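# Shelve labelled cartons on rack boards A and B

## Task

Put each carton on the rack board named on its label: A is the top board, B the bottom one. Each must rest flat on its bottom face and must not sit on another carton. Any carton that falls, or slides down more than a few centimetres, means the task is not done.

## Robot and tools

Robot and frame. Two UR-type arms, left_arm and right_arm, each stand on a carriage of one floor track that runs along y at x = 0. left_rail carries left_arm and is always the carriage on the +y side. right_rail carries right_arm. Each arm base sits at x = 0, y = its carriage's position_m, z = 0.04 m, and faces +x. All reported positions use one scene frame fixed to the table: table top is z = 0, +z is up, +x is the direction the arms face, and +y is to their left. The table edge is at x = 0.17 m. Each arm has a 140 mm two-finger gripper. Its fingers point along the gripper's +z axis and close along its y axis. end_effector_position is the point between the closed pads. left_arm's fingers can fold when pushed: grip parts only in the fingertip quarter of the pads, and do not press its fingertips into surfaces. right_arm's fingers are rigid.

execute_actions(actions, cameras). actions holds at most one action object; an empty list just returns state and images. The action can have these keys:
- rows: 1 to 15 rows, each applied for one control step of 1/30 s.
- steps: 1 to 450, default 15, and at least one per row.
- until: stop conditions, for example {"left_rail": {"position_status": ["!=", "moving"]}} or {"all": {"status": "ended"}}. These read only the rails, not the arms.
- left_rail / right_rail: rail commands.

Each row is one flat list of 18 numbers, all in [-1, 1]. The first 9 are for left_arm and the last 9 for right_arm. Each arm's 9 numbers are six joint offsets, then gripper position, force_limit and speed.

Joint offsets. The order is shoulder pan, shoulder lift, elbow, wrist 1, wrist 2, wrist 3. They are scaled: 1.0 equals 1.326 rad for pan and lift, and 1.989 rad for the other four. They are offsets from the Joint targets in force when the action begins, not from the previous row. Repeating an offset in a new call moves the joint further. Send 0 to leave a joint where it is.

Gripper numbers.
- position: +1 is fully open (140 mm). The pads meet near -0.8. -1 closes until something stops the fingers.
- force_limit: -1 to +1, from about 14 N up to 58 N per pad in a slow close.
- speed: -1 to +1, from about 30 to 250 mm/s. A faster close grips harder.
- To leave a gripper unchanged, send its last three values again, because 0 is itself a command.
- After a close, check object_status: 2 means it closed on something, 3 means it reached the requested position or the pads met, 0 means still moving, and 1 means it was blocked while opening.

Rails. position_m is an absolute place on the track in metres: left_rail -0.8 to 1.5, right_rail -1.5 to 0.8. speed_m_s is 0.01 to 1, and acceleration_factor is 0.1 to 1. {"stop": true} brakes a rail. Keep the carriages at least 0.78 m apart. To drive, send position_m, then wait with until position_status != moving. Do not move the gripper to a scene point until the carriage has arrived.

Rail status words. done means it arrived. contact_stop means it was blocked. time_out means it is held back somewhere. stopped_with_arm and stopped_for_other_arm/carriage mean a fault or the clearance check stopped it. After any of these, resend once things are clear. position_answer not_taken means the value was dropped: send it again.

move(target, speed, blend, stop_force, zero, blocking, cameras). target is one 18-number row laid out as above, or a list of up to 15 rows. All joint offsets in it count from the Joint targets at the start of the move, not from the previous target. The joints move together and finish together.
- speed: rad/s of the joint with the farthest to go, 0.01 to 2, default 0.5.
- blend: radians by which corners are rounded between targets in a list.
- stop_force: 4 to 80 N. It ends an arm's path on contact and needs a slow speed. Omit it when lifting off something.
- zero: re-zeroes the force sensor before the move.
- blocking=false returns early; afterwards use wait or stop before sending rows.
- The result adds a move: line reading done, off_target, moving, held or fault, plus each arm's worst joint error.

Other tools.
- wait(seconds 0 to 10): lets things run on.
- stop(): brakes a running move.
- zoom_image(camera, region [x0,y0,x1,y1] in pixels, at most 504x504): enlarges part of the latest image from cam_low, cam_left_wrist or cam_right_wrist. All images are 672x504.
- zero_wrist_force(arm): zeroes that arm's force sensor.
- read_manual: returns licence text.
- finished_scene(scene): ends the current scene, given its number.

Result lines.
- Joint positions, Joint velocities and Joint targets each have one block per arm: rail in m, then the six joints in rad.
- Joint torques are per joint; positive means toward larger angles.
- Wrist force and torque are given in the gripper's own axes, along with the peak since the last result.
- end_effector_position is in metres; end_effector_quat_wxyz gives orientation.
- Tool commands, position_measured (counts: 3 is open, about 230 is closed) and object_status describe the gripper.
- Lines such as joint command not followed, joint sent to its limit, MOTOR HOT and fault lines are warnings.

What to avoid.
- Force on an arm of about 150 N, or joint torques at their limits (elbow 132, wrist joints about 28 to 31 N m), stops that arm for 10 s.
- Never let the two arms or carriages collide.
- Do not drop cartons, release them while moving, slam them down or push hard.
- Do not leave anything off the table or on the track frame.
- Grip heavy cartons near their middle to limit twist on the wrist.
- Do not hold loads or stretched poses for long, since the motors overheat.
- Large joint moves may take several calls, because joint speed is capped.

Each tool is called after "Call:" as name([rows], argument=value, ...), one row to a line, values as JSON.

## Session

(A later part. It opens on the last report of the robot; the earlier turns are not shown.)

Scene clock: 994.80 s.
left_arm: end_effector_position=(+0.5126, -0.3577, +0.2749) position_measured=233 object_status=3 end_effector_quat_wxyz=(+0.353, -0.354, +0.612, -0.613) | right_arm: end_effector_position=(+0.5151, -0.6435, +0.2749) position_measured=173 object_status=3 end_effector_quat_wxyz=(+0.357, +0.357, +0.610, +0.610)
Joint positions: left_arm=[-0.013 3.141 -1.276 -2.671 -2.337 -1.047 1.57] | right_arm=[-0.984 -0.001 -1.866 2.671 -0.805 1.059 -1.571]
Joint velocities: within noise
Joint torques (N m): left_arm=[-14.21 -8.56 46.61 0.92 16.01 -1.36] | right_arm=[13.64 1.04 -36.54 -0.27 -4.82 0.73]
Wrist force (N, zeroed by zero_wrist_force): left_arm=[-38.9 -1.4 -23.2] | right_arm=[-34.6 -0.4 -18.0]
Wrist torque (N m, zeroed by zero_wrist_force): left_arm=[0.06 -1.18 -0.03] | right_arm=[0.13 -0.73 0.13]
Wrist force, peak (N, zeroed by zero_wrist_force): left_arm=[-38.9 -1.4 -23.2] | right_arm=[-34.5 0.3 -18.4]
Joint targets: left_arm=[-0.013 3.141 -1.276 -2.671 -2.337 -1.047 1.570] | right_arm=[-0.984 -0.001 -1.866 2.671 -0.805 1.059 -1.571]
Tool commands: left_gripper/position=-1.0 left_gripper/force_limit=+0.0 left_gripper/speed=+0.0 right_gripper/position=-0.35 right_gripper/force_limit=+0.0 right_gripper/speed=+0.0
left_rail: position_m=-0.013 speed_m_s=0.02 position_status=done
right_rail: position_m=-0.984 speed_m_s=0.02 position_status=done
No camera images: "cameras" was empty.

Call:
execute_actions([
  {"left_rail":{"position_m":-0.014},"steps":60,"until":{"all":{"status":"ended"}}},
], cameras=[])

Call:
move([
  [0,0.0844,0.0298,-0.0861,0,0,-1,0,0,0,-0.0844,-0.0298,0.0861,0,0,-0.35,0,0],
  [0,0.1496,0.0662,-0.1659,0,0,-1,0,0,0,-0.1496,-0.0662,0.1659,0,0,-0.35,0,0],
], speed=0.15, blend=0.03, cameras=["cam_left_wrist","cam_right_wrist"])

Scene clock: 1001.67 s.
left_arm: end_effector_position=(+0.5126, -0.3588, +0.2749) position_measured=233 object_status=3 end_effector_quat_wxyz=(+0.353, -0.354, +0.612, -0.613) | right_arm: end_effector_position=(+0.5151, -0.6434, +0.2749) position_measured=173 object_status=3 end_effector_quat_wxyz=(+0.357, +0.357, +0.610, +0.610)
Joint positions: left_arm=[-0.014 3.141 -1.276 -2.671 -2.337 -1.047 1.57] | right_arm=[-0.984 -0.001 -1.866 2.671 -0.805 1.059 -1.571]
Joint velocities: within noise
Joint torques (N m): left_arm=[-38.35 -9.59 45.94 1.18 21.07 -1.63] | right_arm=[13.02 1.03 -36.41 -0.28 -7.31 0.88]
Wrist force (N, zeroed by zero_wrist_force): left_arm=[-46.6 -2.8 -28.4] | right_arm=[-42.2 0.8 -22.2]
Wrist torque (N m, zeroed by zero_wrist_force): left_arm=[0.09 -1.42 -0.04] | right_arm=[0.11 -0.84 0.15]
Wrist force, peak (N, zeroed by zero_wrist_force): left_arm=[-46.6 -2.8 -28.4] | right_arm=[-42.4 -0.4 -22.4]
Joint targets: left_arm=[-0.014 3.141 -1.276 -2.671 -2.337 -1.047 1.570] | right_arm=[-0.984 -0.001 -1.866 2.671 -0.805 1.059 -1.571]
Tool commands: left_gripper/position=-1.0 left_gripper/force_limit=+0.0 left_gripper/speed=+0.0 right_gripper/position=-0.35 right_gripper/force_limit=+0.0 right_gripper/speed=+0.0
left_rail: position_m=-0.014 speed_m_s=0.02 position_status=done
right_rail: position_m=-0.984 speed_m_s=0.02 position_status=done
No camera images: "cameras" was empty.

Scene clock: 1004.33 s.
left_arm: end_effector_position=(+0.5127, -0.3589, +0.3788) position_measured=233 object_status=3 end_effector_quat_wxyz=(+0.353, -0.354, +0.612, -0.613) | right_arm: end_effector_position=(+0.5152, -0.6434, +0.3789) position_measured=173 object_status=3 end_effector_quat_wxyz=(+0.357, +0.357, +0.610, +0.610)
Joint positions: left_arm=[-0.014 3.141 -1.078 -2.539 -2.666 -1.047 1.57] | right_arm=[-0.984 -0.001 -2.064 2.539 -0.475 1.059 -1.571]
Joint velocities: within noise
Joint torques (N m): left_arm=[-37.86 28.27 67.13 2.42 20.99 -1.35] | right_arm=[13.52 -17.03 -52.66 -1.16 -22.82 0.82]
Wrist force (N, zeroed by zero_wrist_force): left_arm=[-43.7 10.1 -24.8] | right_arm=[-44.5 -8.0 -22.8]
Wrist torque (N m, zeroed by zero_wrist_force): left_arm=[-0.25 -1.38 0.12] | right_arm=[0.13 -1.07 -0.06]
Wrist force, peak (N, zeroed by zero_wrist_force): left_arm=[-46.8 -2.1 -28.5] | right_arm=[-45.1 -8.8 -22.9]
Joint targets: left_arm=[-0.014 3.141 -1.078 -2.539 -2.667 -1.047 1.570] | right_arm=[-0.984 -0.001 -2.064 2.539 -0.475 1.059 -1.571]
left_rail: position_m=-0.014 speed_m_s=0.02 position_status=done
right_rail: position_m=-0.984 speed_m_s=0.02 position_status=done
move: done
camera_calibration:
cam_left_wrist: T_world_to_cam=[[-0.0153093, 0.0103455, -0.999829, 0.399312], [0.178518, 0.983908, 0.00744733, 0.254931], [0.983817, -0.178374, -0.0169098, -0.379256], [0, 0, 0, 1]] pos_world=[0.333722, -0.322609, 0.390933]
cam_right_wrist: T_world_to_cam=[[-0.000270336, -0.0254956, 0.999675, -0.388013], [0.194838, -0.980518, -0.0249544, -0.720027], [0.980835, 0.194768, 0.0052326, -0.205929], [0, 0, 0, 1]] pos_world=[0.342166, -0.675783, 0.370997]
Images, in order (width x height): cam_left_wrist 672x504, cam_right_wrist 672x504.

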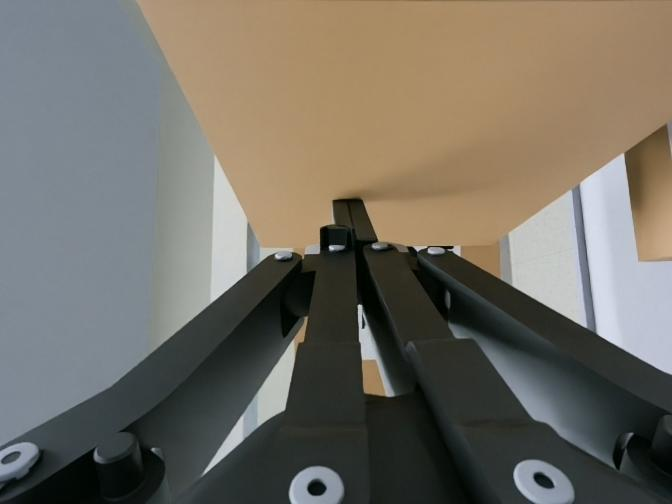

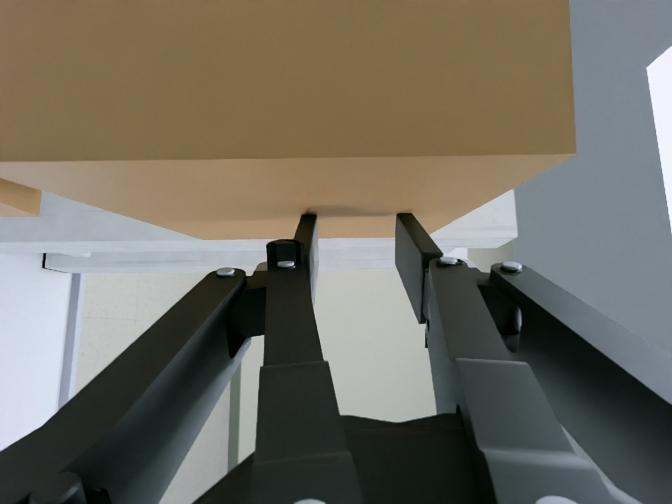

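Call:
execute_actions([
  {"left_rail":{"position_m":0.492,"speed_m_s":0.07,"acceleration_factor":0.1},"right_rail":{"position_m":-0.478,"speed_m_s":0.07,"acceleration_factor":0.1},"steps":350,"until":{"all":{"status":"ended"}}},
], cameras=["cam_left_wrist","cam_right_wrist"])

Call:
move([
  [0,-0.1413,0.0488,0.0454,0,0,-1,0,0,0,0.1413,-0.0488,-0.0454,0,0,-0.35,0,0],
  [0,-0.2325,0.0907,0.0643,0,0,-1,0,0,0,0.2325,-0.0907,-0.0643,0,0,-0.35,0,0],
  [0,-0.3145,0.1361,0.0736,0,0,-1,0,0,0,0.3145,-0.1361,-0.0736,0,0,-0.35,0,0],
  [0,-0.3773,0.1765,0.0751,0,0,-1,0,0,0,0.3773,-0.1765,-0.0751,0,0,-0.35,0,0],
], speed=0.12, blend=0.03, cameras=["cam_left_wrist","cam_right_wrist"])

Scene clock: 1027.77 s.
left_arm: end_effector_position=(+0.5127, +0.1471, +0.3789) position_measured=233 object_status=3 end_effector_quat_wxyz=(+0.353, -0.354, +0.612, -0.613) | right_arm: end_effector_position=(+0.5152, -0.1374, +0.3789) position_measured=173 object_status=3 end_effector_quat_wxyz=(+0.357, +0.357, +0.610, +0.610)
Joint positions: left_arm=[0.492 3.141 -1.078 -2.539 -2.667 -1.047 1.57] | right_arm=[-0.478 -0.001 -2.064 2.539 -0.475 1.059 -1.571]
Joint velocities: within noise
Joint torques (N m): left_arm=[-35.42 27.67 48.82 4.68 20.84 -1.58] | right_arm=[13.48 -10.29 -38.36 -3.58 -14.8 1.13]
Wrist force (N, zeroed by zero_wrist_force): left_arm=[-43.8 10.3 -25.0] | right_arm=[-44.7 -8.3 -22.7]
Wrist torque (N m, zeroed by zero_wrist_force): left_arm=[-0.24 -1.38 0.13] | right_arm=[0.09 -1.07 -0.06]
Wrist force, peak (N, zeroed by zero_wrist_force): left_arm=[-44.5 11.0 -24.8] | right_arm=[-44.3 -8.6 -27.8]
Joint targets: left_arm=[0.492 3.141 -1.078 -2.539 -2.667 -1.047 1.570] | right_arm=[-0.478 -0.001 -2.064 2.539 -0.475 1.059 -1.571]
Tool commands: left_gripper/position=-1.0 left_gripper/force_limit=+0.0 left_gripper/speed=+0.0 right_gripper/position=-0.35 right_gripper/force_limit=+0.0 right_gripper/speed=+0.0
left_rail: position_m=0.492 speed_m_s=0.07 position_status=done
right_rail: position_m=-0.478 speed_m_s=0.07 position_status=done
camera_calibration:
cam_left_wrist: T_world_to_cam=[[-0.015288, 0.0103454, -0.99983, 0.394141], [0.178518, 0.983908, 0.00745096, -0.242953], [0.983818, -0.178374, -0.0168888, -0.288999], [0, 0, 0, 1]] pos_world=[0.33372, 0.183416, 0.391004]
cam_right_wrist: T_world_to_cam=[[-0.000284978, -0.0254956, 0.999675, -0.375174], [0.194901, -0.980505, -0.0249512, -0.223915], [0.980823, 0.194831, 0.00524855, -0.304457], [0, 0, 0, 1]] pos_world=[0.342153, -0.169797, 0.371063]
Images, in order (width x height): cam_left_wrist 672x504, cam_right_wrist 672x504.

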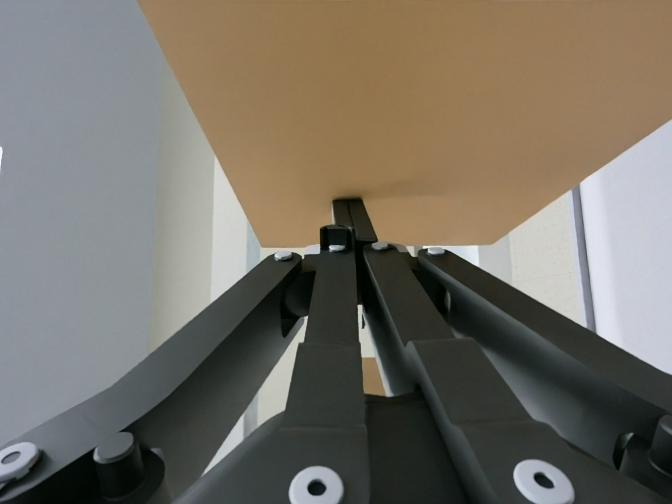

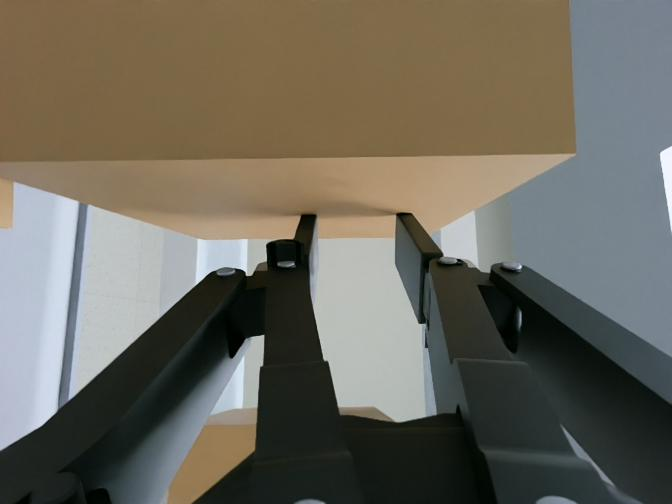

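Scene clock: 1032.37 s.
left_arm: end_effector_position=(+0.7624, +0.1470, +0.3793) position_measured=233 object_status=3 end_effector_quat_wxyz=(+0.353, -0.354, +0.612, -0.613) | right_arm: end_effector_position=(+0.7649, -0.1376, +0.3794) position_measured=173 object_status=3 end_effector_quat_wxyz=(+0.357, +0.357, +0.610, +0.610)
Joint positions: left_arm=[0.492 3.141 -1.578 -2.189 -2.517 -1.047 1.57] | right_arm=[-0.478 -0.001 -1.564 2.189 -0.624 1.059 -1.571]
Joint velocities: within noise
Joint torques (N m): left_arm=[-37.18 32.72 64.92 10.31 20.56 -1.86] | right_arm=[19.48 -40.32 -50.42 -9.98 -10.09 1.24]
Wrist force (N, zeroed by zero_wrist_force): left_arm=[-37.7 10.3 -21.4] | right_arm=[-38.4 -7.9 -19.4]
Wrist torque (N m, zeroed by zero_wrist_force): left_arm=[-0.32 -1.17 0.13] | right_arm=[0.23 -0.94 -0.05]
Wrist force, peak (N, zeroed by zero_wrist_force): left_arm=[-43.5 12.0 -25.9] | right_arm=[-44.7 -9.5 -23.6]
Joint targets: left_arm=[0.492 3.141 -1.578 -2.188 -2.517 -1.047 1.570] | right_arm=[-0.478 -0.001 -1.564 2.188 -0.624 1.059 -1.571]
left_rail: position_m=0.492 speed_m_s=0.07 position_status=done
right_rail: position_m=-0.478 speed_m_s=0.07 position_status=done
move: done
camera_calibration:
cam_left_wrist: T_world_to_cam=[[-0.0151598, 0.0103454, -0.999832, 0.398286], [0.178521, 0.983908, 0.00747386, -0.287372], [0.983819, -0.178378, -0.0167627, -0.534762], [0, 0, 0, 1]] pos_world=[0.583449, 0.183237, 0.391402]
cam_right_wrist: T_world_to_cam=[[-0.000421948, -0.0254955, 0.999675, -0.375452], [0.194895, -0.980507, -0.0249244, -0.27277], [0.980824, 0.194821, 0.00538268, -0.549424], [0, 0, 0, 1]] pos_world=[0.591891, -0.169986, 0.371488]
Images, in order (width x height): cam_left_wrist 672x504, cam_right_wrist 672x504.

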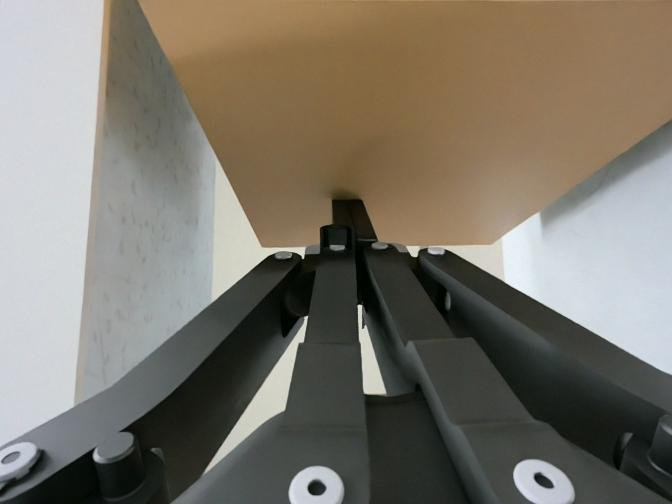

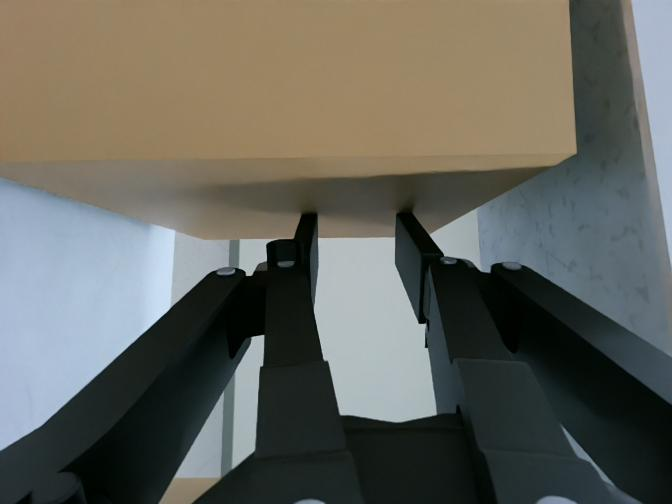

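Lower.

Call:
move(target=[0,-0.0260,-0.0133,0.0306,0,0,-1,0,0,0,0.0260,0.0133,-0.0306,0,0,-0.35,0,0], speed=0.05, stop_force=10, cameras=[])

Call:
move(target=[0,-0.0055,-0.0028,0.0064,0,0,-1,0,0,0,0.0055,0.0028,-0.0064,0,0,-0.35,0,0], speed=0.03, stop_force=9, cameras=["cam_left_wrist","cam_right_wrist"])

Scene clock: 1041.17 s.
left_arm: end_effector_position=(+0.7626, +0.1470, +0.3552) position_measured=233 object_status=3 end_effector_quat_wxyz=(+0.353, -0.354, +0.612, -0.613) | right_arm: end_effector_position=(+0.7651, -0.1376, +0.3550) position_measured=173 object_status=3 end_effector_quat_wxyz=(+0.357, +0.357, +0.610, +0.610)
Joint positions: left_arm=[0.492 3.141 -1.607 -2.211 -2.465 -1.047 1.57] | right_arm=[-0.478 -0.001 -1.534 2.211 -0.677 1.059 -1.571]
Joint velocities: within noise
Joint torques (N m): left_arm=[-37.3 71.03 56.49 1.5 18.6 -1.27] | right_arm=[38.46 -58.57 -41.99 -0.17 -6.05 1.25]
Wrist force (N, zeroed by zero_wrist_force): left_arm=[-37.9 4.8 -21.5] | right_arm=[-40.1 -2.7 -19.3]
Wrist torque (N m, zeroed by zero_wrist_force): left_arm=[-0.16 -1.20 0.04] | right_arm=[0.26 -0.89 0.20]
Wrist force, peak (N, zeroed by zero_wrist_force): left_arm=[-38.2 -6.1 -26.1] | right_arm=[-37.7 7.9 -22.6]
Joint targets: left_arm=[0.492 3.141 -1.607 -2.211 -2.465 -1.047 1.570] | right_arm=[-0.478 -0.001 -1.534 2.211 -0.677 1.059 -1.571]
left_rail: position_m=0.492 speed_m_s=0.07 position_status=done
right_rail: position_m=-0.478 speed_m_s=0.07 position_status=done
move: contact (left_arm, right_arm)
No camera images: "cameras" was empty.

Scene clock: 1042.57 s.
left_arm: end_effector_position=(+0.7627, +0.1470, +0.3546) position_measured=233 object_status=3 end_effector_quat_wxyz=(+0.353, -0.353, +0.612, -0.613) | right_arm: end_effector_position=(+0.7651, -0.1376, +0.3544) position_measured=173 object_status=3 end_effector_quat_wxyz=(+0.358, +0.357, +0.610, +0.610)
Joint positions: left_arm=[0.492 3.141 -1.608 -2.212 -2.463 -1.047 1.57] | right_arm=[-0.478 -0.001 -1.533 2.212 -0.679 1.059 -1.571]
Joint velocities: within noise
Joint torques (N m): left_arm=[-37.54 64.8 52.8 0.73 18.72 -1.58] | right_arm=[36.93 -50.97 -38.52 1.42 -6.02 1.49]
Wrist force (N, zeroed by zero_wrist_force): left_arm=[-37.3 -3.5 -26.6] | right_arm=[-38.2 6.3 -22.7]
Wrist torque (N m, zeroed by zero_wrist_force): left_arm=[0.00 -1.15 -0.06] | right_arm=[0.05 -0.81 0.31]
Wrist force, peak (N, zeroed by zero_wrist_force): left_arm=[-37.6 -9.8 -28.0] | right_arm=[-37.2 11.5 -23.7]
Joint targets: left_arm=[0.492 3.141 -1.608 -2.212 -2.463 -1.047 1.570] | right_arm=[-0.478 -0.001 -1.533 2.212 -0.679 1.059 -1.571]
left_rail: position_m=0.492 speed_m_s=0.07 position_status=done
right_rail: position_m=-0.478 speed_m_s=0.07 position_status=done
move: contact (left_arm, right_arm); right_arm: the wrist 1 is farthest, 0.011 rad from its target
camera_calibration:
cam_left_wrist: T_world_to_cam=[[-0.0144742, 0.0103449, -0.999842, 0.373065], [0.178516, 0.983908, 0.00759579, -0.287274], [0.983831, -0.178378, -0.016088, -0.535685], [0, 0, 0, 1]] pos_world=[0.583706, 0.183237, 0.36657]
cam_right_wrist: T_world_to_cam=[[-0.000732891, -0.0254952, 0.999675, -0.350243], [0.194902, -0.980508, -0.0248635, -0.27346], [0.980822, 0.19482, 0.00568768, -0.5496], [0, 0, 0, 1]] pos_world=[0.592101, -0.169986, 0.346456]
Images, in order (width x height): cam_left_wrist 672x504, cam_right_wrist 672x504.

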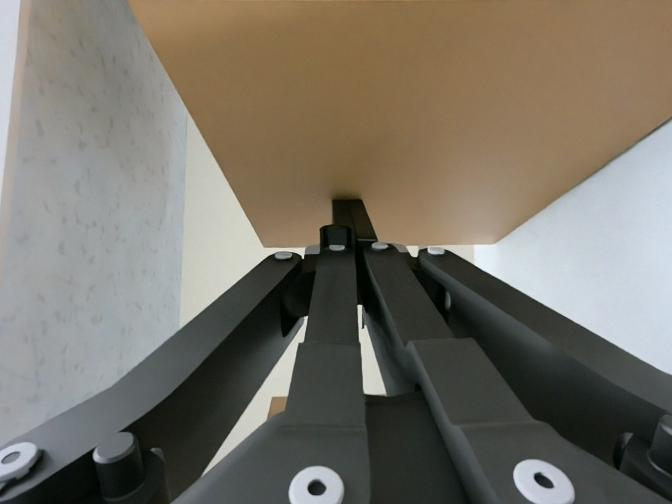

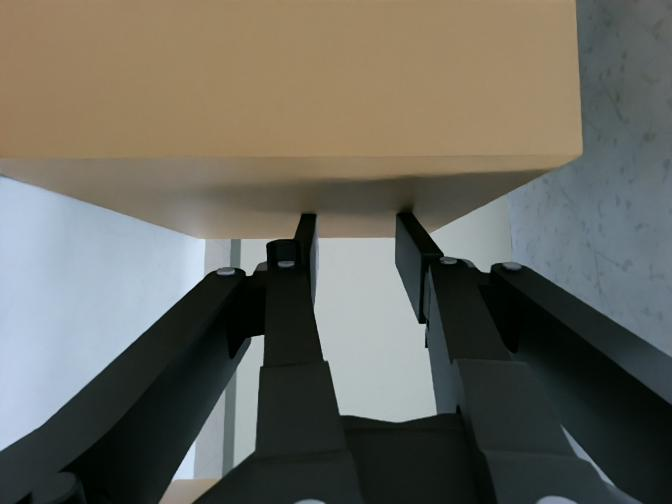

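Call:
execute_actions([
  {"left_rail":{"position_m":0.52,"speed_m_s":0.03},"right_rail":{"position_m":-0.505,"speed_m_s":0.03},"steps":100,"until":{"all":{"status":"ended"}}},
], cameras=[])

Call:
move([
  [0,0.1680,-0.0739,-0.0381,0,0,-1,0,0,0,-0.1680,0.0739,0.0381,0,0,-0.35,0,0],
  [0,0.3627,-0.1533,-0.0885,0,0,-1,0,0,0,-0.3627,0.1533,0.0885,0,0,-0.35,0,0],
  [0,0.5465,-0.0890,-0.2753,0,0,-1,0,0,0,-0.5465,0.0890,0.2753,0,0,-0.35,0,0],
], speed=0.4, blend=0.03)

Scene clock: 1051.63 s.
left_arm: end_effector_position=(+0.7627, +0.1749, +0.3546) position_measured=233 object_status=3 end_effector_quat_wxyz=(+0.353, -0.353, +0.612, -0.613) | right_arm: end_effector_position=(+0.7651, -0.1646, +0.3544) position_measured=173 object_status=3 end_effector_quat_wxyz=(+0.358, +0.357, +0.610, +0.610)
Joint positions: left_arm=[0.52 3.141 -1.608 -2.212 -2.463 -1.047 1.57] | right_arm=[-0.505 -0.001 -1.533 2.212 -0.679 1.059 -1.571]
Joint velocities: within noise
Joint torques (N m): left_arm=[8.84 63.93 37.04 3.88 -1.17 -1.33] | right_arm=[-15.79 -49.8 -34.6 -2.49 2.98 1.18]
Wrist force (N, zeroed by zero_wrist_force): left_arm=[0.0 -0.1 0.2] | right_arm=[3.4 -1.3 0.5]
Wrist torque (N m, zeroed by zero_wrist_force): left_arm=[-0.01 0.00 -0.02] | right_arm=[-0.42 -0.53 0.03]
Wrist force, peak (N, zeroed by zero_wrist_force): left_arm=[-37.6 -3.6 -26.9] | right_arm=[-38.2 6.3 -23.1]
Joint targets: left_arm=[0.520 3.141 -1.608 -2.212 -2.463 -1.047 1.570] | right_arm=[-0.505 -0.001 -1.533 2.212 -0.679 1.059 -1.571]
Tool commands: left_gripper/position=-1.0 left_gripper/force_limit=+0.0 left_gripper/speed=+0.0 right_gripper/position=-0.35 right_gripper/force_limit=+0.0 right_gripper/speed=+0.0
left_rail: position_m=0.520 speed_m_s=0.03 position_status=done
right_rail: position_m=-0.505 speed_m_s=0.03 position_status=done
No camera images: "cameras" was empty.

Scene clock: 1054.37 s.
left_arm: end_effector_position=(+0.4729, +0.1752, +0.5001) position_measured=233 object_status=3 end_effector_quat_wxyz=(+0.353, -0.353, +0.612, -0.613) | right_arm: end_effector_position=(+0.4754, -0.1644, +0.4999) position_measured=173 object_status=3 end_effector_quat_wxyz=(+0.358, +0.357, +0.610, +0.610)
Joint positions: left_arm=[0.52 3.141 -0.884 -2.389 -3.01 -1.047 1.57] | right_arm=[-0.505 -0.001 -2.258 2.389 -0.132 1.059 -1.571]
Joint velocities: within noise
Joint torques (N m): left_arm=[9.54 11.16 63.76 -0.42 -1.66 -1.52] | right_arm=[11.75 -0.38 -52.72 1.07 2.99 1.07]
Wrist force (N, zeroed by zero_wrist_force): left_arm=[0.0 0.2 0.2] | right_arm=[0.8 -1.3 -0.3]
Wrist torque (N m, zeroed by zero_wrist_force): left_arm=[0.05 0.00 -0.02] | right_arm=[-0.33 -0.19 -0.05]
Wrist force, peak (N, zeroed by zero_wrist_force): left_arm=[-1.3 0.7 1.9] | right_arm=[3.0 -2.5 1.1]
Joint targets: left_arm=[0.520 3.141 -0.884 -2.389 -3.010 -1.047 1.570] | right_arm=[-0.505 -0.001 -2.258 2.389 -0.132 1.059 -1.571]
left_rail: position_m=0.520 speed_m_s=0.03 position_status=done
right_rail: position_m=-0.505 speed_m_s=0.03 position_status=done
move: done
camera_calibration:
cam_left_wrist: T_world_to_cam=[[-0.0144218, 0.0103449, -0.999842, 0.514016], [0.178515, 0.983908, 0.00760511, -0.264416], [0.983831, -0.178378, -0.0160364, -0.243163], [0, 0, 0, 1]] pos_world=[0.293847, 0.211469, 0.512046]
cam_right_wrist: T_world_to_cam=[[-0.000780307, -0.0254953, 0.999675, -0.496563], [0.194899, -0.980508, -0.0248543, -0.239634], [0.980823, 0.194816, 0.0057341, -0.261002], [0, 0, 0, 1]] pos_world=[0.302314, -0.196776, 0.491942]

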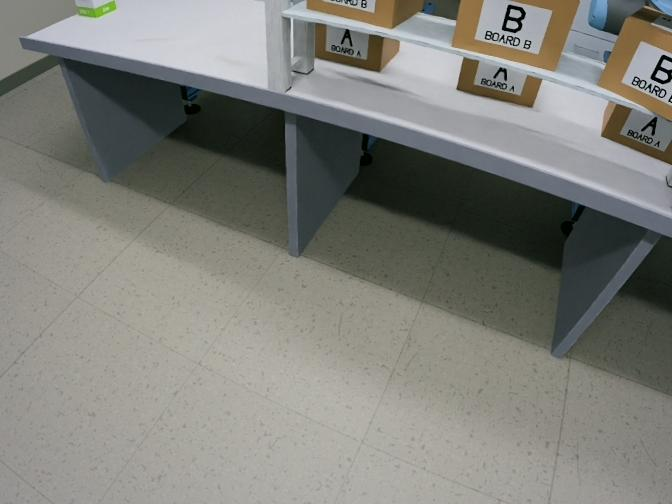

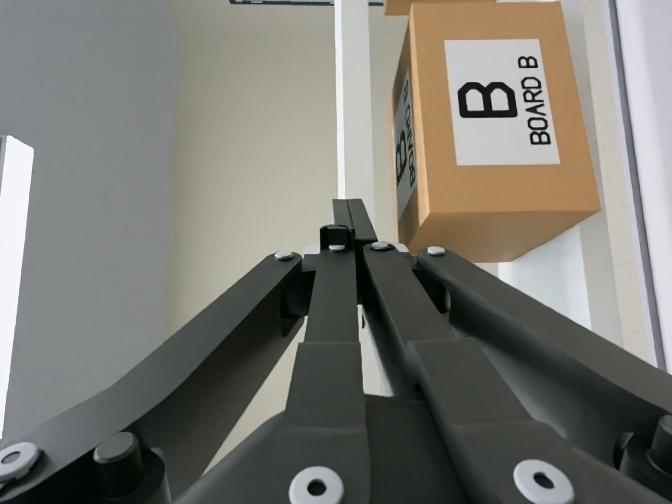

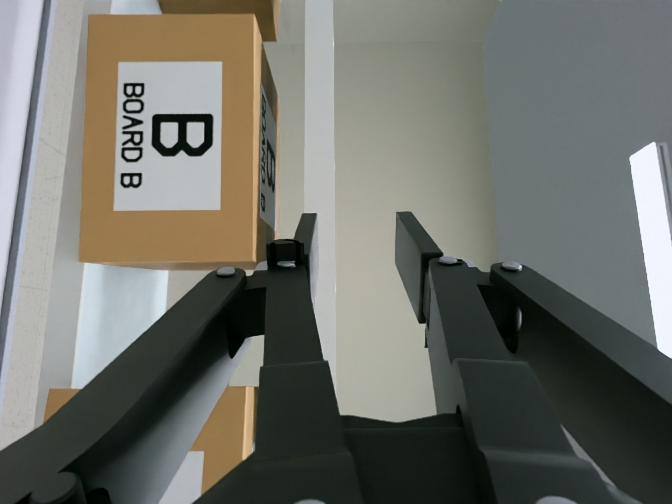

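Call:
execute_actions([
  {"left_rail":{"position_m":0.545,"speed_m_s":0.1},"right_rail":{"position_m":-0.545,"speed_m_s":0.1},"steps":100,"until":{"all":{"status":"ended"}}},
], cameras=[])

Call:
move([
  [0,-0.1933,-0.1451,0.2735,0,0,-1,0,0,0,0.1933,0.1451,-0.2735,0,0,-0.35,0,0],
  [0,-0.4339,-0.1988,0.4875,0,0,-1,0,0,0,0.4339,0.1988,-0.4875,0,0,-0.35,0,0],
], speed=0.3, blend=0.03, stop_force=15)

Scene clock: 1096.77 s.
left_arm: end_effector_position=(+0.4728, +0.2002, +0.5002) position_measured=233 object_status=3 end_effector_quat_wxyz=(+0.353, -0.353, +0.612, -0.613) | right_arm: end_effector_position=(+0.4753, -0.2043, +0.5000) position_measured=173 object_status=3 end_effector_quat_wxyz=(+0.358, +0.357, +0.610, +0.610)
Joint positions: left_arm=[0.545 3.141 -0.884 -2.389 -3.01 -1.047 1.57] | right_arm=[-0.545 -0.001 -2.258 2.389 -0.132 1.059 -1.571]
Joint velocities: within noise
Joint torques (N m): left_arm=[9.38 11.73 54.86 1.06 -1.84 -1.55] | right_arm=[10.35 0.27 -43.54 -0.4 2.97 1.3]
Wrist force (N, zeroed by zero_wrist_force): left_arm=[-0.3 0.2 0.2] | right_arm=[0.6 -1.5 -0.5]
Wrist torque (N m, zeroed by zero_wrist_force): left_arm=[0.06 0.04 -0.02] | right_arm=[-0.40 -0.14 -0.05]
Wrist force, peak (N, zeroed by zero_wrist_force): left_arm=[-0.6 -0.2 -0.1] | right_arm=[1.4 -1.6 -0.1]
Joint targets: left_arm=[0.545 3.141 -0.884 -2.389 -3.010 -1.047 1.570] | right_arm=[-0.545 -0.001 -2.258 2.389 -0.132 1.059 -1.571]
Tool commands: left_gripper/position=-1.0 left_gripper/force_limit=+0.0 left_gripper/speed=+0.0 right_gripper/position=-0.35 right_gripper/force_limit=+0.0 right_gripper/speed=+0.0
left_rail: position_m=0.545 speed_m_s=0.10 position_status=done
right_rail: position_m=-0.545 speed_m_s=0.10 position_status=done
No camera images: "cameras" was empty.

Scene clock: 1101.07 s.
left_arm: end_effector_position=(+0.4848, +0.2002, +0.1998) position_measured=233 object_status=3 end_effector_quat_wxyz=(+0.353, -0.354, +0.612, -0.613) | right_arm: end_effector_position=(+0.4872, -0.2044, +0.1997) position_measured=173 object_status=3 end_effector_quat_wxyz=(+0.357, +0.357, +0.610, +0.610)
Joint positions: left_arm=[0.545 3.141 -1.459 -2.784 -2.041 -1.047 1.57] | right_arm=[-0.545 -0.001 -1.682 2.784 -1.101 1.059 -1.571]
Joint velocities: within noise
Joint torques (N m): left_arm=[10.4 -6.37 15.94 6.3 -1.72 -1.39] | right_arm=[-0.35 0.19 -13.79 -7.1 3 1.1]
Wrist force (N, zeroed by zero_wrist_force): left_arm=[-0.1 0.0 0.1] | right_arm=[0.6 -2.0 0.3]
Wrist torque (N m, zeroed by zero_wrist_force): left_arm=[-0.02 0.01 -0.02] | right_arm=[-0.44 -0.14 -0.04]
Wrist force, peak (N, zeroed by zero_wrist_force): left_arm=[0.2 -1.6 -0.6] | right_arm=[0.8 -2.7 0.1]
Joint targets: left_arm=[0.545 3.141 -1.459 -2.784 -2.041 -1.047 1.570] | right_arm=[-0.545 -0.001 -1.682 2.784 -1.101 1.059 -1.571]
left_rail: position_m=0.545 speed_m_s=0.10 position_status=done
right_rail: position_m=-0.545 speed_m_s=0.10 position_status=done
move: done
camera_calibration:
cam_left_wrist: T_world_to_cam=[[-0.01552, 0.0103457, -0.999826, 0.214245], [0.178524, 0.983908, 0.00740986, -0.288817], [0.983813, -0.178378, -0.0171172, -0.255033], [0, 0, 0, 1]] pos_world=[0.305791, 0.23646, 0.211982]
cam_right_wrist: T_world_to_cam=[[0.000321149, -0.025496, 0.999675, -0.198], [0.194882, -0.980506, -0.0250698, -0.28855], [0.980827, 0.194827, 0.00465383, -0.262859], [0, 0, 0, 1]] pos_world=[0.314116, -0.236761, 0.191925]

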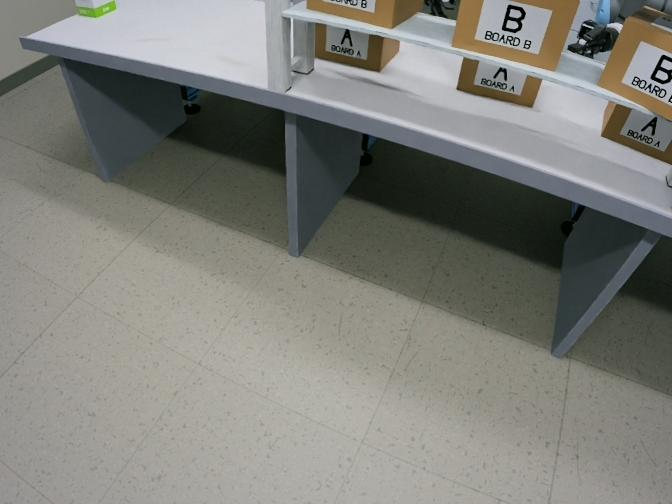

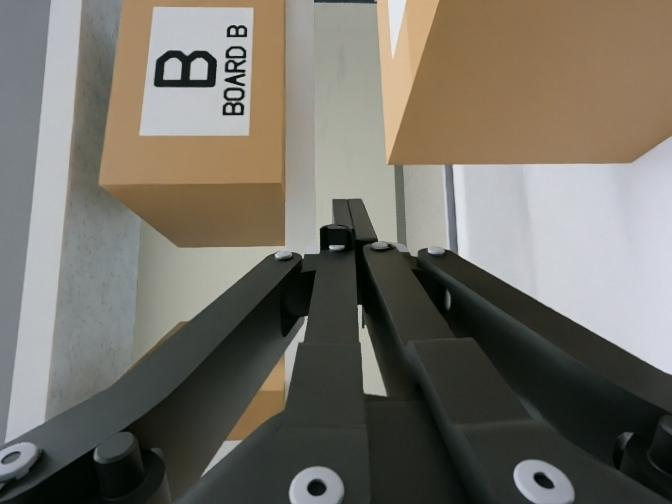

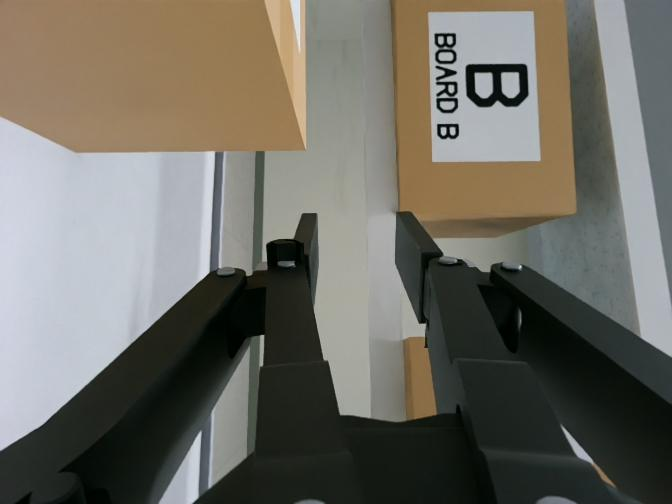

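Call:
move(target=[0,-0.2505,-0.0195,0.1864,0,0,-1,0,0,0,0.2505,0.0195,-0.1864,0,0,-0.35,0,0], speed=0.2, stop_force=15, cameras=[])

Call:
zero_wrist_force(arm="left_arm")

Call:
zero_wrist_force(arm="right_arm")

Call:
execute_actions([
  {"left_rail":{"position_m":0.505,"speed_m_s":0.03,"acceleration_factor":0.2},"right_rail":{"position_m":-0.505,"speed_m_s":0.03,"acceleration_factor":0.2},"steps":100,"until":{"all":{"status":"ended"}}},
], cameras=["cam_left_wrist","cam_right_wrist"])

Scene clock: 1119.27 s.
left_arm: end_effector_position=(+0.4847, +0.2002, +0.1297) position_measured=233 object_status=3 end_effector_quat_wxyz=(+0.353, -0.354, +0.613, -0.613) | right_arm: end_effector_position=(+0.4870, -0.2044, +0.1296) position_measured=173 object_status=3 end_effector_quat_wxyz=(+0.357, +0.358, +0.610, +0.610)
Joint positions: left_arm=[0.545 3.141 -1.791 -2.823 -1.67 -1.047 1.57] | right_arm=[-0.545 -0.001 -1.35 2.823 -1.472 1.059 -1.571]
Joint velocities: within noise
Joint torques (N m): left_arm=[8.79 6.94 -1.73 6.67 -1.4 -1.56] | right_arm=[-12.67 -14.53 0.71 -6.88 2.87 1.1]
Wrist force (N, zeroed by zero_wrist_force): left_arm=[-0.1 0.4 0.1] | right_arm=[0.5 -1.9 0.2]
Wrist torque (N m, zeroed by zero_wrist_force): left_arm=[0.09 0.03 -0.01] | right_arm=[-0.45 -0.14 0.02]
Wrist force, peak (N, zeroed by zero_wrist_force): left_arm=[-0.7 0.1 0.1] | right_arm=[0.5 -2.5 -0.2]
Joint targets: left_arm=[0.545 3.141 -1.791 -2.823 -1.670 -1.047 1.570] | right_arm=[-0.545 -0.001 -1.350 2.823 -1.472 1.059 -1.571]
left_rail: position_m=0.545 speed_m_s=0.10 position_status=done
right_rail: position_m=-0.545 speed_m_s=0.10 position_status=done
move: done
No camera images: "cameras" was empty.

Wrist force sensor zeroed.

Wrist force sensor zeroed.

Scene clock: 1121.03 s.
left_arm: end_effector_position=(+0.4847, +0.1602, +0.1297) position_measured=233 object_status=3 end_effector_quat_wxyz=(+0.353, -0.354, +0.613, -0.613) | right_arm: end_effector_position=(+0.4870, -0.1644, +0.1296) position_measured=173 object_status=3 end_effector_quat_wxyz=(+0.357, +0.358, +0.610, +0.610)
Joint positions: left_arm=[0.505 3.141 -1.791 -2.823 -1.67 -1.047 1.57] | right_arm=[-0.505 -0.001 -1.35 2.823 -1.472 1.059 -1.571]
Joint velocities: within noise
Joint torques (N m): left_arm=[8.7 9.63 1.45 5.93 -1.7 -1.27] | right_arm=[-13.19 -16.05 -2.62 -6.54 2.68 1.11]
Wrist force (N, zeroed by zero_wrist_force): left_arm=[0.1 -0.2 0.0] | right_arm=[-0.2 0.0 -0.1]
Wrist torque (N m, zeroed by zero_wrist_force): left_arm=[-0.06 -0.03 0.00] | right_arm=[0.01 0.03 0.00]
Wrist force, peak (N, zeroed by zero_wrist_force): left_arm=[-0.7 -0.1 -0.4] | right_arm=[-0.8 0.2 -0.5]
Joint targets: left_arm=[0.505 3.141 -1.791 -2.823 -1.670 -1.047 1.570] | right_arm=[-0.505 -0.001 -1.350 2.823 -1.472 1.059 -1.571]
Tool commands: left_gripper/position=-1.0 left_gripper/force_limit=+0.0 left_gripper/speed=+0.0 right_gripper/position=-0.35 right_gripper/force_limit=+0.0 right_gripper/speed=+0.0
left_rail: position_m=0.505 speed_m_s=0.03 position_status=done
right_rail: position_m=-0.505 speed_m_s=0.03 position_status=done
camera_calibration:
cam_left_wrist: T_world_to_cam=[[-0.0157221, 0.0103458, -0.999823, 0.144679], [0.178525, 0.983908, 0.00737382, -0.248946], [0.98381, -0.178378, -0.017316, -0.263234], [0, 0, 0, 1]] pos_world=[0.30569, 0.196488, 0.141931]
cam_right_wrist: T_world_to_cam=[[0.000523589, -0.0254963, 0.999675, -0.127053], [0.19487, -0.980508, -0.0251095, -0.251082], [0.980829, 0.19482, 0.00445509, -0.270178], [0, 0, 0, 1]] pos_world=[0.313993, -0.196791, 0.121911]
Images, in order (width x height): cam_left_wrist 672x504, cam_right_wrist 672x504.

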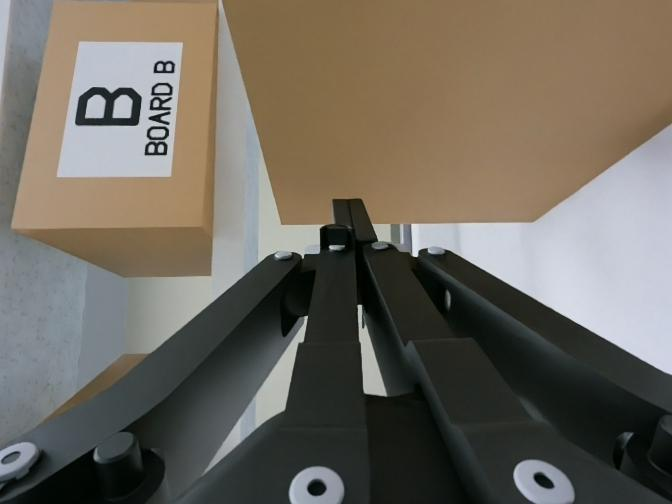

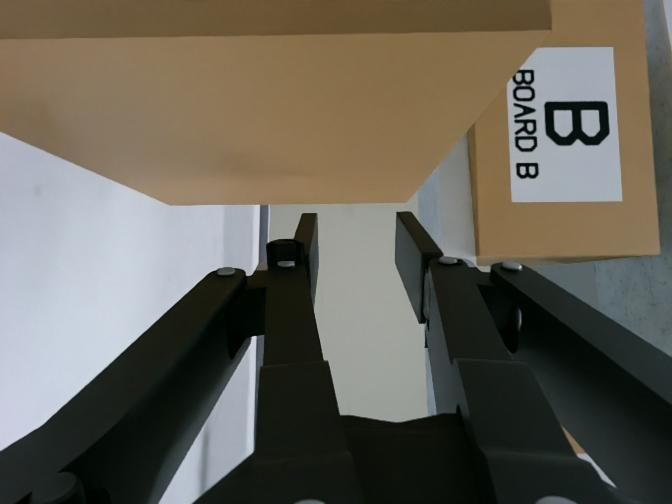

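Call:
execute_actions([
  {"left_rail":{"position_m":0.495,"speed_m_s":0.02},"right_rail":{"position_m":-0.491,"speed_m_s":0.02},"steps":100,"until":{"all":{"status":"ended"}}},
], cameras=["cam_left_wrist","cam_right_wrist"])

Scene clock: 1125.23 s.
left_arm: end_effector_position=(+0.4847, +0.1502, +0.1297) position_measured=233 object_status=3 end_effector_quat_wxyz=(+0.353, -0.354, +0.613, -0.612) | right_arm: end_effector_position=(+0.4870, -0.1504, +0.1296) position_measured=173 object_status=3 end_effector_quat_wxyz=(+0.357, +0.358, +0.610, +0.610)
Joint positions: left_arm=[0.495 3.141 -1.791 -2.823 -1.67 -1.047 1.57] | right_arm=[-0.491 -0.001 -1.35 2.823 -1.472 1.059 -1.571]
Joint velocities: within noise
Joint torques (N m): left_arm=[7.26 9.16 9.25 4.96 4.13 -1.26] | right_arm=[-11.88 -16.67 -11.36 -5.47 2.87 1.09]
Wrist force (N, zeroed by zero_wrist_force): left_arm=[-8.9 -0.1 -3.8] | right_arm=[-0.3 0.0 -0.5]
Wrist torque (N m, zeroed by zero_wrist_force): left_arm=[-0.03 -0.30 0.00] | right_arm=[0.00 0.08 -0.01]
Wrist force, peak (N, zeroed by zero_wrist_force): left_arm=[-8.9 -0.1 -3.8] | right_arm=[0.1 -0.4 -0.7]
Joint targets: left_arm=[0.495 3.141 -1.791 -2.823 -1.670 -1.047 1.570] | right_arm=[-0.491 -0.001 -1.350 2.823 -1.472 1.059 -1.571]
Tool commands: left_gripper/position=-1.0 left_gripper/force_limit=+0.0 left_gripper/speed=+0.0 right_gripper/position=-0.35 right_gripper/force_limit=+0.0 right_gripper/speed=+0.0
left_rail: position_m=0.495 speed_m_s=0.02 position_status=done
right_rail: position_m=-0.491 speed_m_s=0.02 position_status=done
camera_calibration:
cam_left_wrist: T_world_to_cam=[[-0.0157228, 0.0103443, -0.999823, 0.144783], [0.178431, 0.983925, 0.00737391, -0.239074], [0.983827, -0.178284, -0.0173158, -0.265056], [0, 0, 0, 1]] pos_world=[0.305704, 0.186478, 0.141931]
cam_right_wrist: T_world_to_cam=[[0.000523782, -0.0254962, 0.999675, -0.126696], [0.19487, -0.980508, -0.0251095, -0.237337], [0.980829, 0.19482, 0.00445489, -0.272909], [0, 0, 0, 1]] pos_world=[0.313993, -0.182773, 0.121911]
Images, in order (width x height): cam_left_wrist 672x504, cam_right_wrist 672x504.

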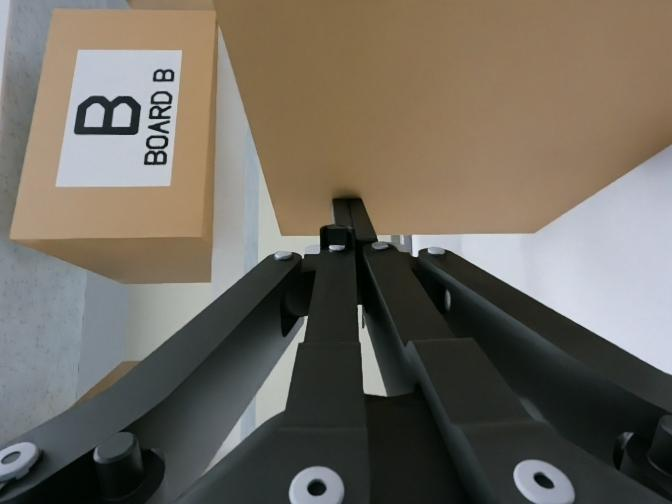

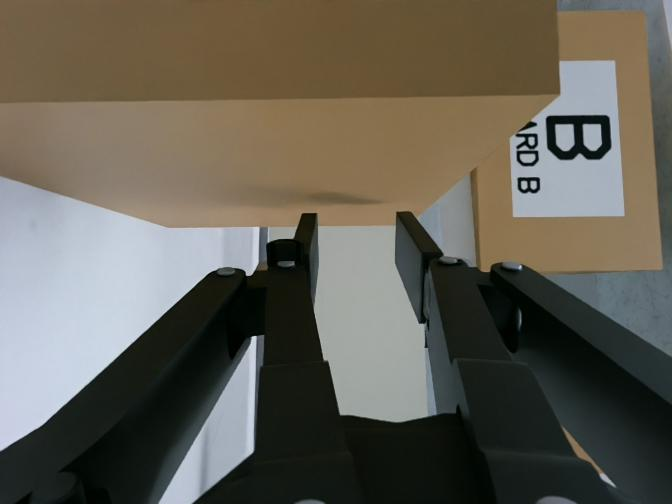

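Call:
execute_actions([
  {"right_rail":{"position_m":-0.484},"steps":100,"until":{"all":{"status":"ended"}}},
], cameras=[])

Call:
execute_actions([
  {"right_rail":{"position_m":-0.481},"steps":100,"until":{"all":{"status":"ended"}}},
], cameras=["cam_right_wrist"])

Scene clock: 1129.27 s.
left_arm: end_effector_position=(+0.4847, +0.1502, +0.1297) position_measured=233 object_status=3 end_effector_quat_wxyz=(+0.353, -0.354, +0.613, -0.613) | right_arm: end_effector_position=(+0.4871, -0.1434, +0.1296) position_measured=173 object_status=3 end_effector_quat_wxyz=(+0.357, +0.358, +0.610, +0.610)
Joint positions: left_arm=[0.495 3.141 -1.791 -2.823 -1.67 -1.047 1.57] | right_arm=[-0.484 -0.001 -1.35 2.823 -1.472 1.059 -1.571]
Joint velocities: within noise
Joint torques (N m): left_arm=[-5.63 12.33 15.58 3.34 5.95 -1.8] | right_arm=[-8.91 -18.38 -12.74 -4.79 -0.68 1.2]
Wrist force (N, zeroed by zero_wrist_force): left_arm=[-9.2 -0.6 -5.7] | right_arm=[-10.7 1.0 -11.6]
Wrist torque (N m, zeroed by zero_wrist_force): left_arm=[-0.05 -0.33 -0.01] | right_arm=[-0.12 -0.11 0.06]
Wrist force, peak (N, zeroed by zero_wrist_force): left_arm=[-9.3 -0.9 -5.7] | right_arm=[-10.7 1.0 -11.6]
Joint targets: left_arm=[0.495 3.141 -1.791 -2.823 -1.670 -1.047 1.570] | right_arm=[-0.484 -0.001 -1.350 2.823 -1.472 1.059 -1.571]
Tool commands: left_gripper/position=-1.0 left_gripper/force_limit=+0.0 left_gripper/speed=+0.0 right_gripper/position=-0.35 right_gripper/force_limit=+0.0 right_gripper/speed=+0.0
left_rail: position_m=0.495 speed_m_s=0.02 position_status=done
right_rail: position_m=-0.484 speed_m_s=0.02 position_status=done
No camera images: "cameras" was empty.

Scene clock: 1129.80 s.
left_arm: end_effector_position=(+0.4847, +0.1502, +0.1297) position_measured=233 object_status=3 end_effector_quat_wxyz=(+0.353, -0.354, +0.613, -0.613) | right_arm: end_effector_position=(+0.4871, -0.1405, +0.1296) position_measured=173 object_status=3 end_effector_quat_wxyz=(+0.357, +0.358, +0.610, +0.610)
Joint positions: left_arm=[0.495 3.141 -1.791 -2.823 -1.67 -1.047 1.57] | right_arm=[-0.481 -0.001 -1.35 2.823 -1.472 1.059 -1.571]
Joint velocities: within noise
Joint torques (N m): left_arm=[-9.46 11.42 17.02 3.44 5.87 -1.72] | right_arm=[10 -18.23 -12.5 -4.9 -6.71 0.88]
Wrist force (N, zeroed by zero_wrist_force): left_arm=[-22.0 -1.8 -16.2] | right_arm=[-33.3 1.3 -19.6]
Wrist torque (N m, zeroed by zero_wrist_force): left_arm=[0.00 -0.74 -0.01] | right_arm=[-0.06 -0.60 0.09]
Wrist force, peak (N, zeroed by zero_wrist_force): left_arm=[-22.3 -1.7 -16.1] | right_arm=[-33.3 1.3 -19.6]
Joint targets: left_arm=[0.495 3.141 -1.791 -2.823 -1.670 -1.047 1.570] | right_arm=[-0.481 -0.001 -1.350 2.823 -1.472 1.059 -1.571]
Tool commands: left_gripper/position=-1.0 left_gripper/force_limit=+0.0 left_gripper/speed=+0.0 right_gripper/position=-0.35 right_gripper/force_limit=+0.0 right_gripper/speed=+0.0
left_rail: position_m=0.495 speed_m_s=0.02 position_status=done
right_rail: position_m=-0.481 speed_m_s=0.02 position_status=done
camera_calibration:
cam_right_wrist: T_world_to_cam=[[0.000511347, -0.0254964, 0.999675, -0.12644], [0.194684, -0.980545, -0.025108, -0.227557], [0.980866, 0.194634, 0.00446234, -0.274932], [0, 0, 0, 1]] pos_world=[0.314038, -0.172842, 0.121912]
Images, in order (width x height): cam_right_wrist 672x504.

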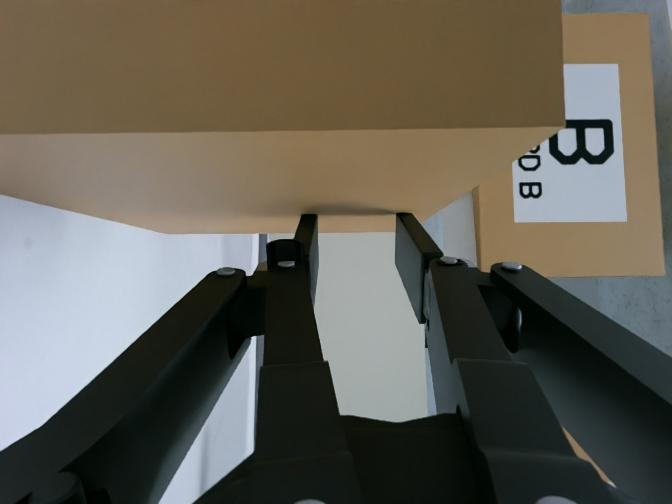

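Call:
execute_actions([
  {"left_rail":{"position_m":0.493},"steps":100,"until":{"all":{"status":"ended"}}},
], cameras=[])

Call:
execute_actions([
  {"left_rail":{"position_m":0.492},"steps":100,"until":{"all":{"status":"ended"}}},
], cameras=[])

Scene clock: 1133.83 s.
left_arm: end_effector_position=(+0.4847, +0.1482, +0.1297) position_measured=233 object_status=3 end_effector_quat_wxyz=(+0.353, -0.354, +0.613, -0.612) | right_arm: end_effector_position=(+0.4871, -0.1404, +0.1296) position_measured=173 object_status=3 end_effector_quat_wxyz=(+0.357, +0.357, +0.610, +0.610)
Joint positions: left_arm=[0.493 3.141 -1.791 -2.823 -1.67 -1.047 1.57] | right_arm=[-0.481 -0.001 -1.35 2.823 -1.472 1.059 -1.571]
Joint velocities: within noise
Joint torques (N m): left_arm=[-21.88 13.58 19.31 2.18 10.8 -1.54] | right_arm=[29.76 -17.12 -12.1 -3.72 -17.59 1.19]
Wrist force (N, zeroed by zero_wrist_force): left_arm=[-44.7 -3.3 -28.7] | right_arm=[-37.9 1.5 -23.1]
Wrist torque (N m, zeroed by zero_wrist_force): left_arm=[0.02 -1.41 -0.03] | right_arm=[-0.09 -0.78 0.10]
Wrist force, peak (N, zeroed by zero_wrist_force): left_arm=[-44.7 -3.3 -28.7] | right_arm=[-38.0 1.3 -22.9]
Joint targets: left_arm=[0.493 3.141 -1.791 -2.823 -1.670 -1.047 1.570] | right_arm=[-0.481 -0.001 -1.350 2.823 -1.472 1.059 -1.571]
Tool commands: left_gripper/position=-1.0 left_gripper/force_limit=+0.0 left_gripper/speed=+0.0 right_gripper/position=-0.35 right_gripper/force_limit=+0.0 right_gripper/speed=+0.0
left_rail: position_m=0.493 speed_m_s=0.02 position_status=done
right_rail: position_m=-0.481 speed_m_s=0.02 position_status=done
No camera images: "cameras" was empty.

Scene clock: 1134.23 s.
left_arm: end_effector_position=(+0.4847, +0.1472, +0.1297) position_measured=233 object_status=3 end_effector_quat_wxyz=(+0.353, -0.354, +0.613, -0.612) | right_arm: end_effector_position=(+0.4871, -0.1404, +0.1296) position_measured=173 object_status=3 end_effector_quat_wxyz=(+0.357, +0.357, +0.610, +0.610)
Joint positions: left_arm=[0.492 3.141 -1.791 -2.823 -1.67 -1.047 1.57] | right_arm=[-0.481 -0.001 -1.35 2.823 -1.472 1.059 -1.571]
Joint velocities: within noise
Joint torques (N m): left_arm=[-22.94 12.3 18.64 1.95 15.16 -1.22] | right_arm=[29.46 -18.7 -11.32 -3.64 -17.56 1.04]
Wrist force (N, zeroed by zero_wrist_force): left_arm=[-52.2 -2.1 -31.2] | right_arm=[-45.0 0.7 -26.0]
Wrist torque (N m, zeroed by zero_wrist_force): left_arm=[0.05 -1.67 -0.03] | right_arm=[-0.16 -0.84 0.11]
Wrist force, peak (N, zeroed by zero_wrist_force): left_arm=[-52.3 -2.9 -31.7] | right_arm=[-45.1 0.7 -26.3]
Joint targets: left_arm=[0.492 3.141 -1.791 -2.823 -1.670 -1.047 1.570] | right_arm=[-0.481 -0.001 -1.350 2.823 -1.472 1.059 -1.571]
Tool commands: left_gripper/position=-1.0 left_gripper/force_limit=+0.0 left_gripper/speed=+0.0 right_gripper/position=-0.35 right_gripper/force_limit=+0.0 right_gripper/speed=+0.0
left_rail: position_m=0.492 speed_m_s=0.02 position_status=done
right_rail: position_m=-0.481 speed_m_s=0.02 position_status=done
No camera images: "cameras" was empty.

Call:
move(target=[0,0.2505,0.0195,-0.1864,0,0,-1,0,0,0,-0.2505,-0.0195,0.1864,0,0,-0.35,0,0], speed=0.12, cameras=["cam_left_wrist","cam_right_wrist"])

Scene clock: 1144.47 s.
left_arm: end_effector_position=(+0.4848, +0.1472, +0.1998) position_measured=233 object_status=3 end_effector_quat_wxyz=(+0.353, -0.354, +0.612, -0.613) | right_arm: end_effector_position=(+0.4872, -0.1404, +0.1996) position_measured=173 object_status=3 end_effector_quat_wxyz=(+0.357, +0.357, +0.610, +0.610)
Joint positions: left_arm=[0.492 3.141 -1.459 -2.784 -2.04 -1.047 1.57] | right_arm=[-0.481 -0.001 -1.682 2.784 -1.101 1.059 -1.571]
Joint velocities: within noise
Joint torques (N m): left_arm=[-40.19 41.41 43.75 1.14 9.23 -1.35] | right_arm=[25.99 -29.43 -32.86 -1.1 -17.59 0.94]
Wrist force (N, zeroed by zero_wrist_force): left_arm=[-47.8 9.5 -27.2] | right_arm=[-49.1 -10.3 -24.8]
Wrist torque (N m, zeroed by zero_wrist_force): left_arm=[-0.34 -1.49 0.13] | right_arm=[-0.31 -1.03 -0.31]
Wrist force, peak (N, zeroed by zero_wrist_force): left_arm=[-52.8 -2.1 -32.2] | right_arm=[-49.8 -10.3 -25.1]
Joint targets: left_arm=[0.492 3.141 -1.459 -2.784 -2.041 -1.047 1.570] | right_arm=[-0.481 -0.001 -1.682 2.784 -1.101 1.059 -1.571]
left_rail: position_m=0.492 speed_m_s=0.02 position_status=done
right_rail: position_m=-0.481 speed_m_s=0.02 position_status=done
move: done
camera_calibration:
cam_left_wrist: T_world_to_cam=[[-0.0155274, 0.0103458, -0.999826, 0.214755], [0.178524, 0.983908, 0.00740858, -0.236655], [0.983813, -0.178378, -0.0171245, -0.2645], [0, 0, 0, 1]] pos_world=[0.305802, 0.183444, 0.211941]
cam_right_wrist: T_world_to_cam=[[0.000329514, -0.0254962, 0.999675, -0.19633], [0.194876, -0.980507, -0.0250716, -0.225782], [0.980828, 0.194821, 0.0046455, -0.275343], [0, 0, 0, 1]] pos_world=[0.314128, -0.172744, 0.191884]
Images, in order (width x height): cam_left_wrist 672x504, cam_right_wrist 672x504.

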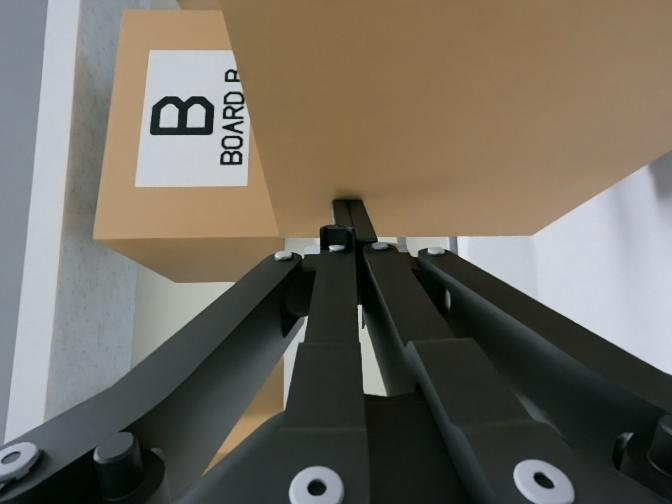

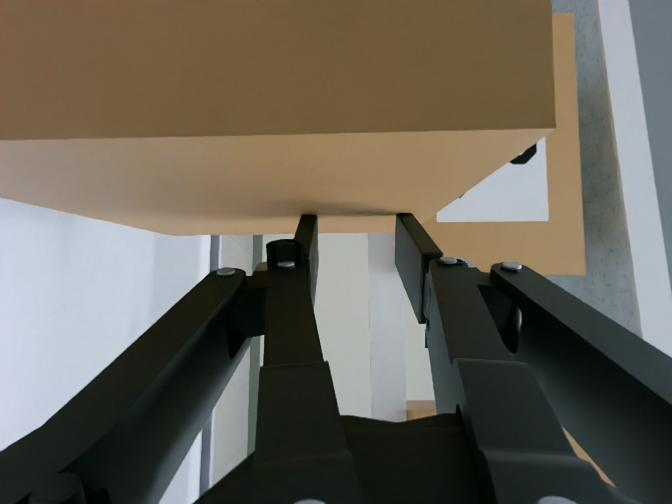

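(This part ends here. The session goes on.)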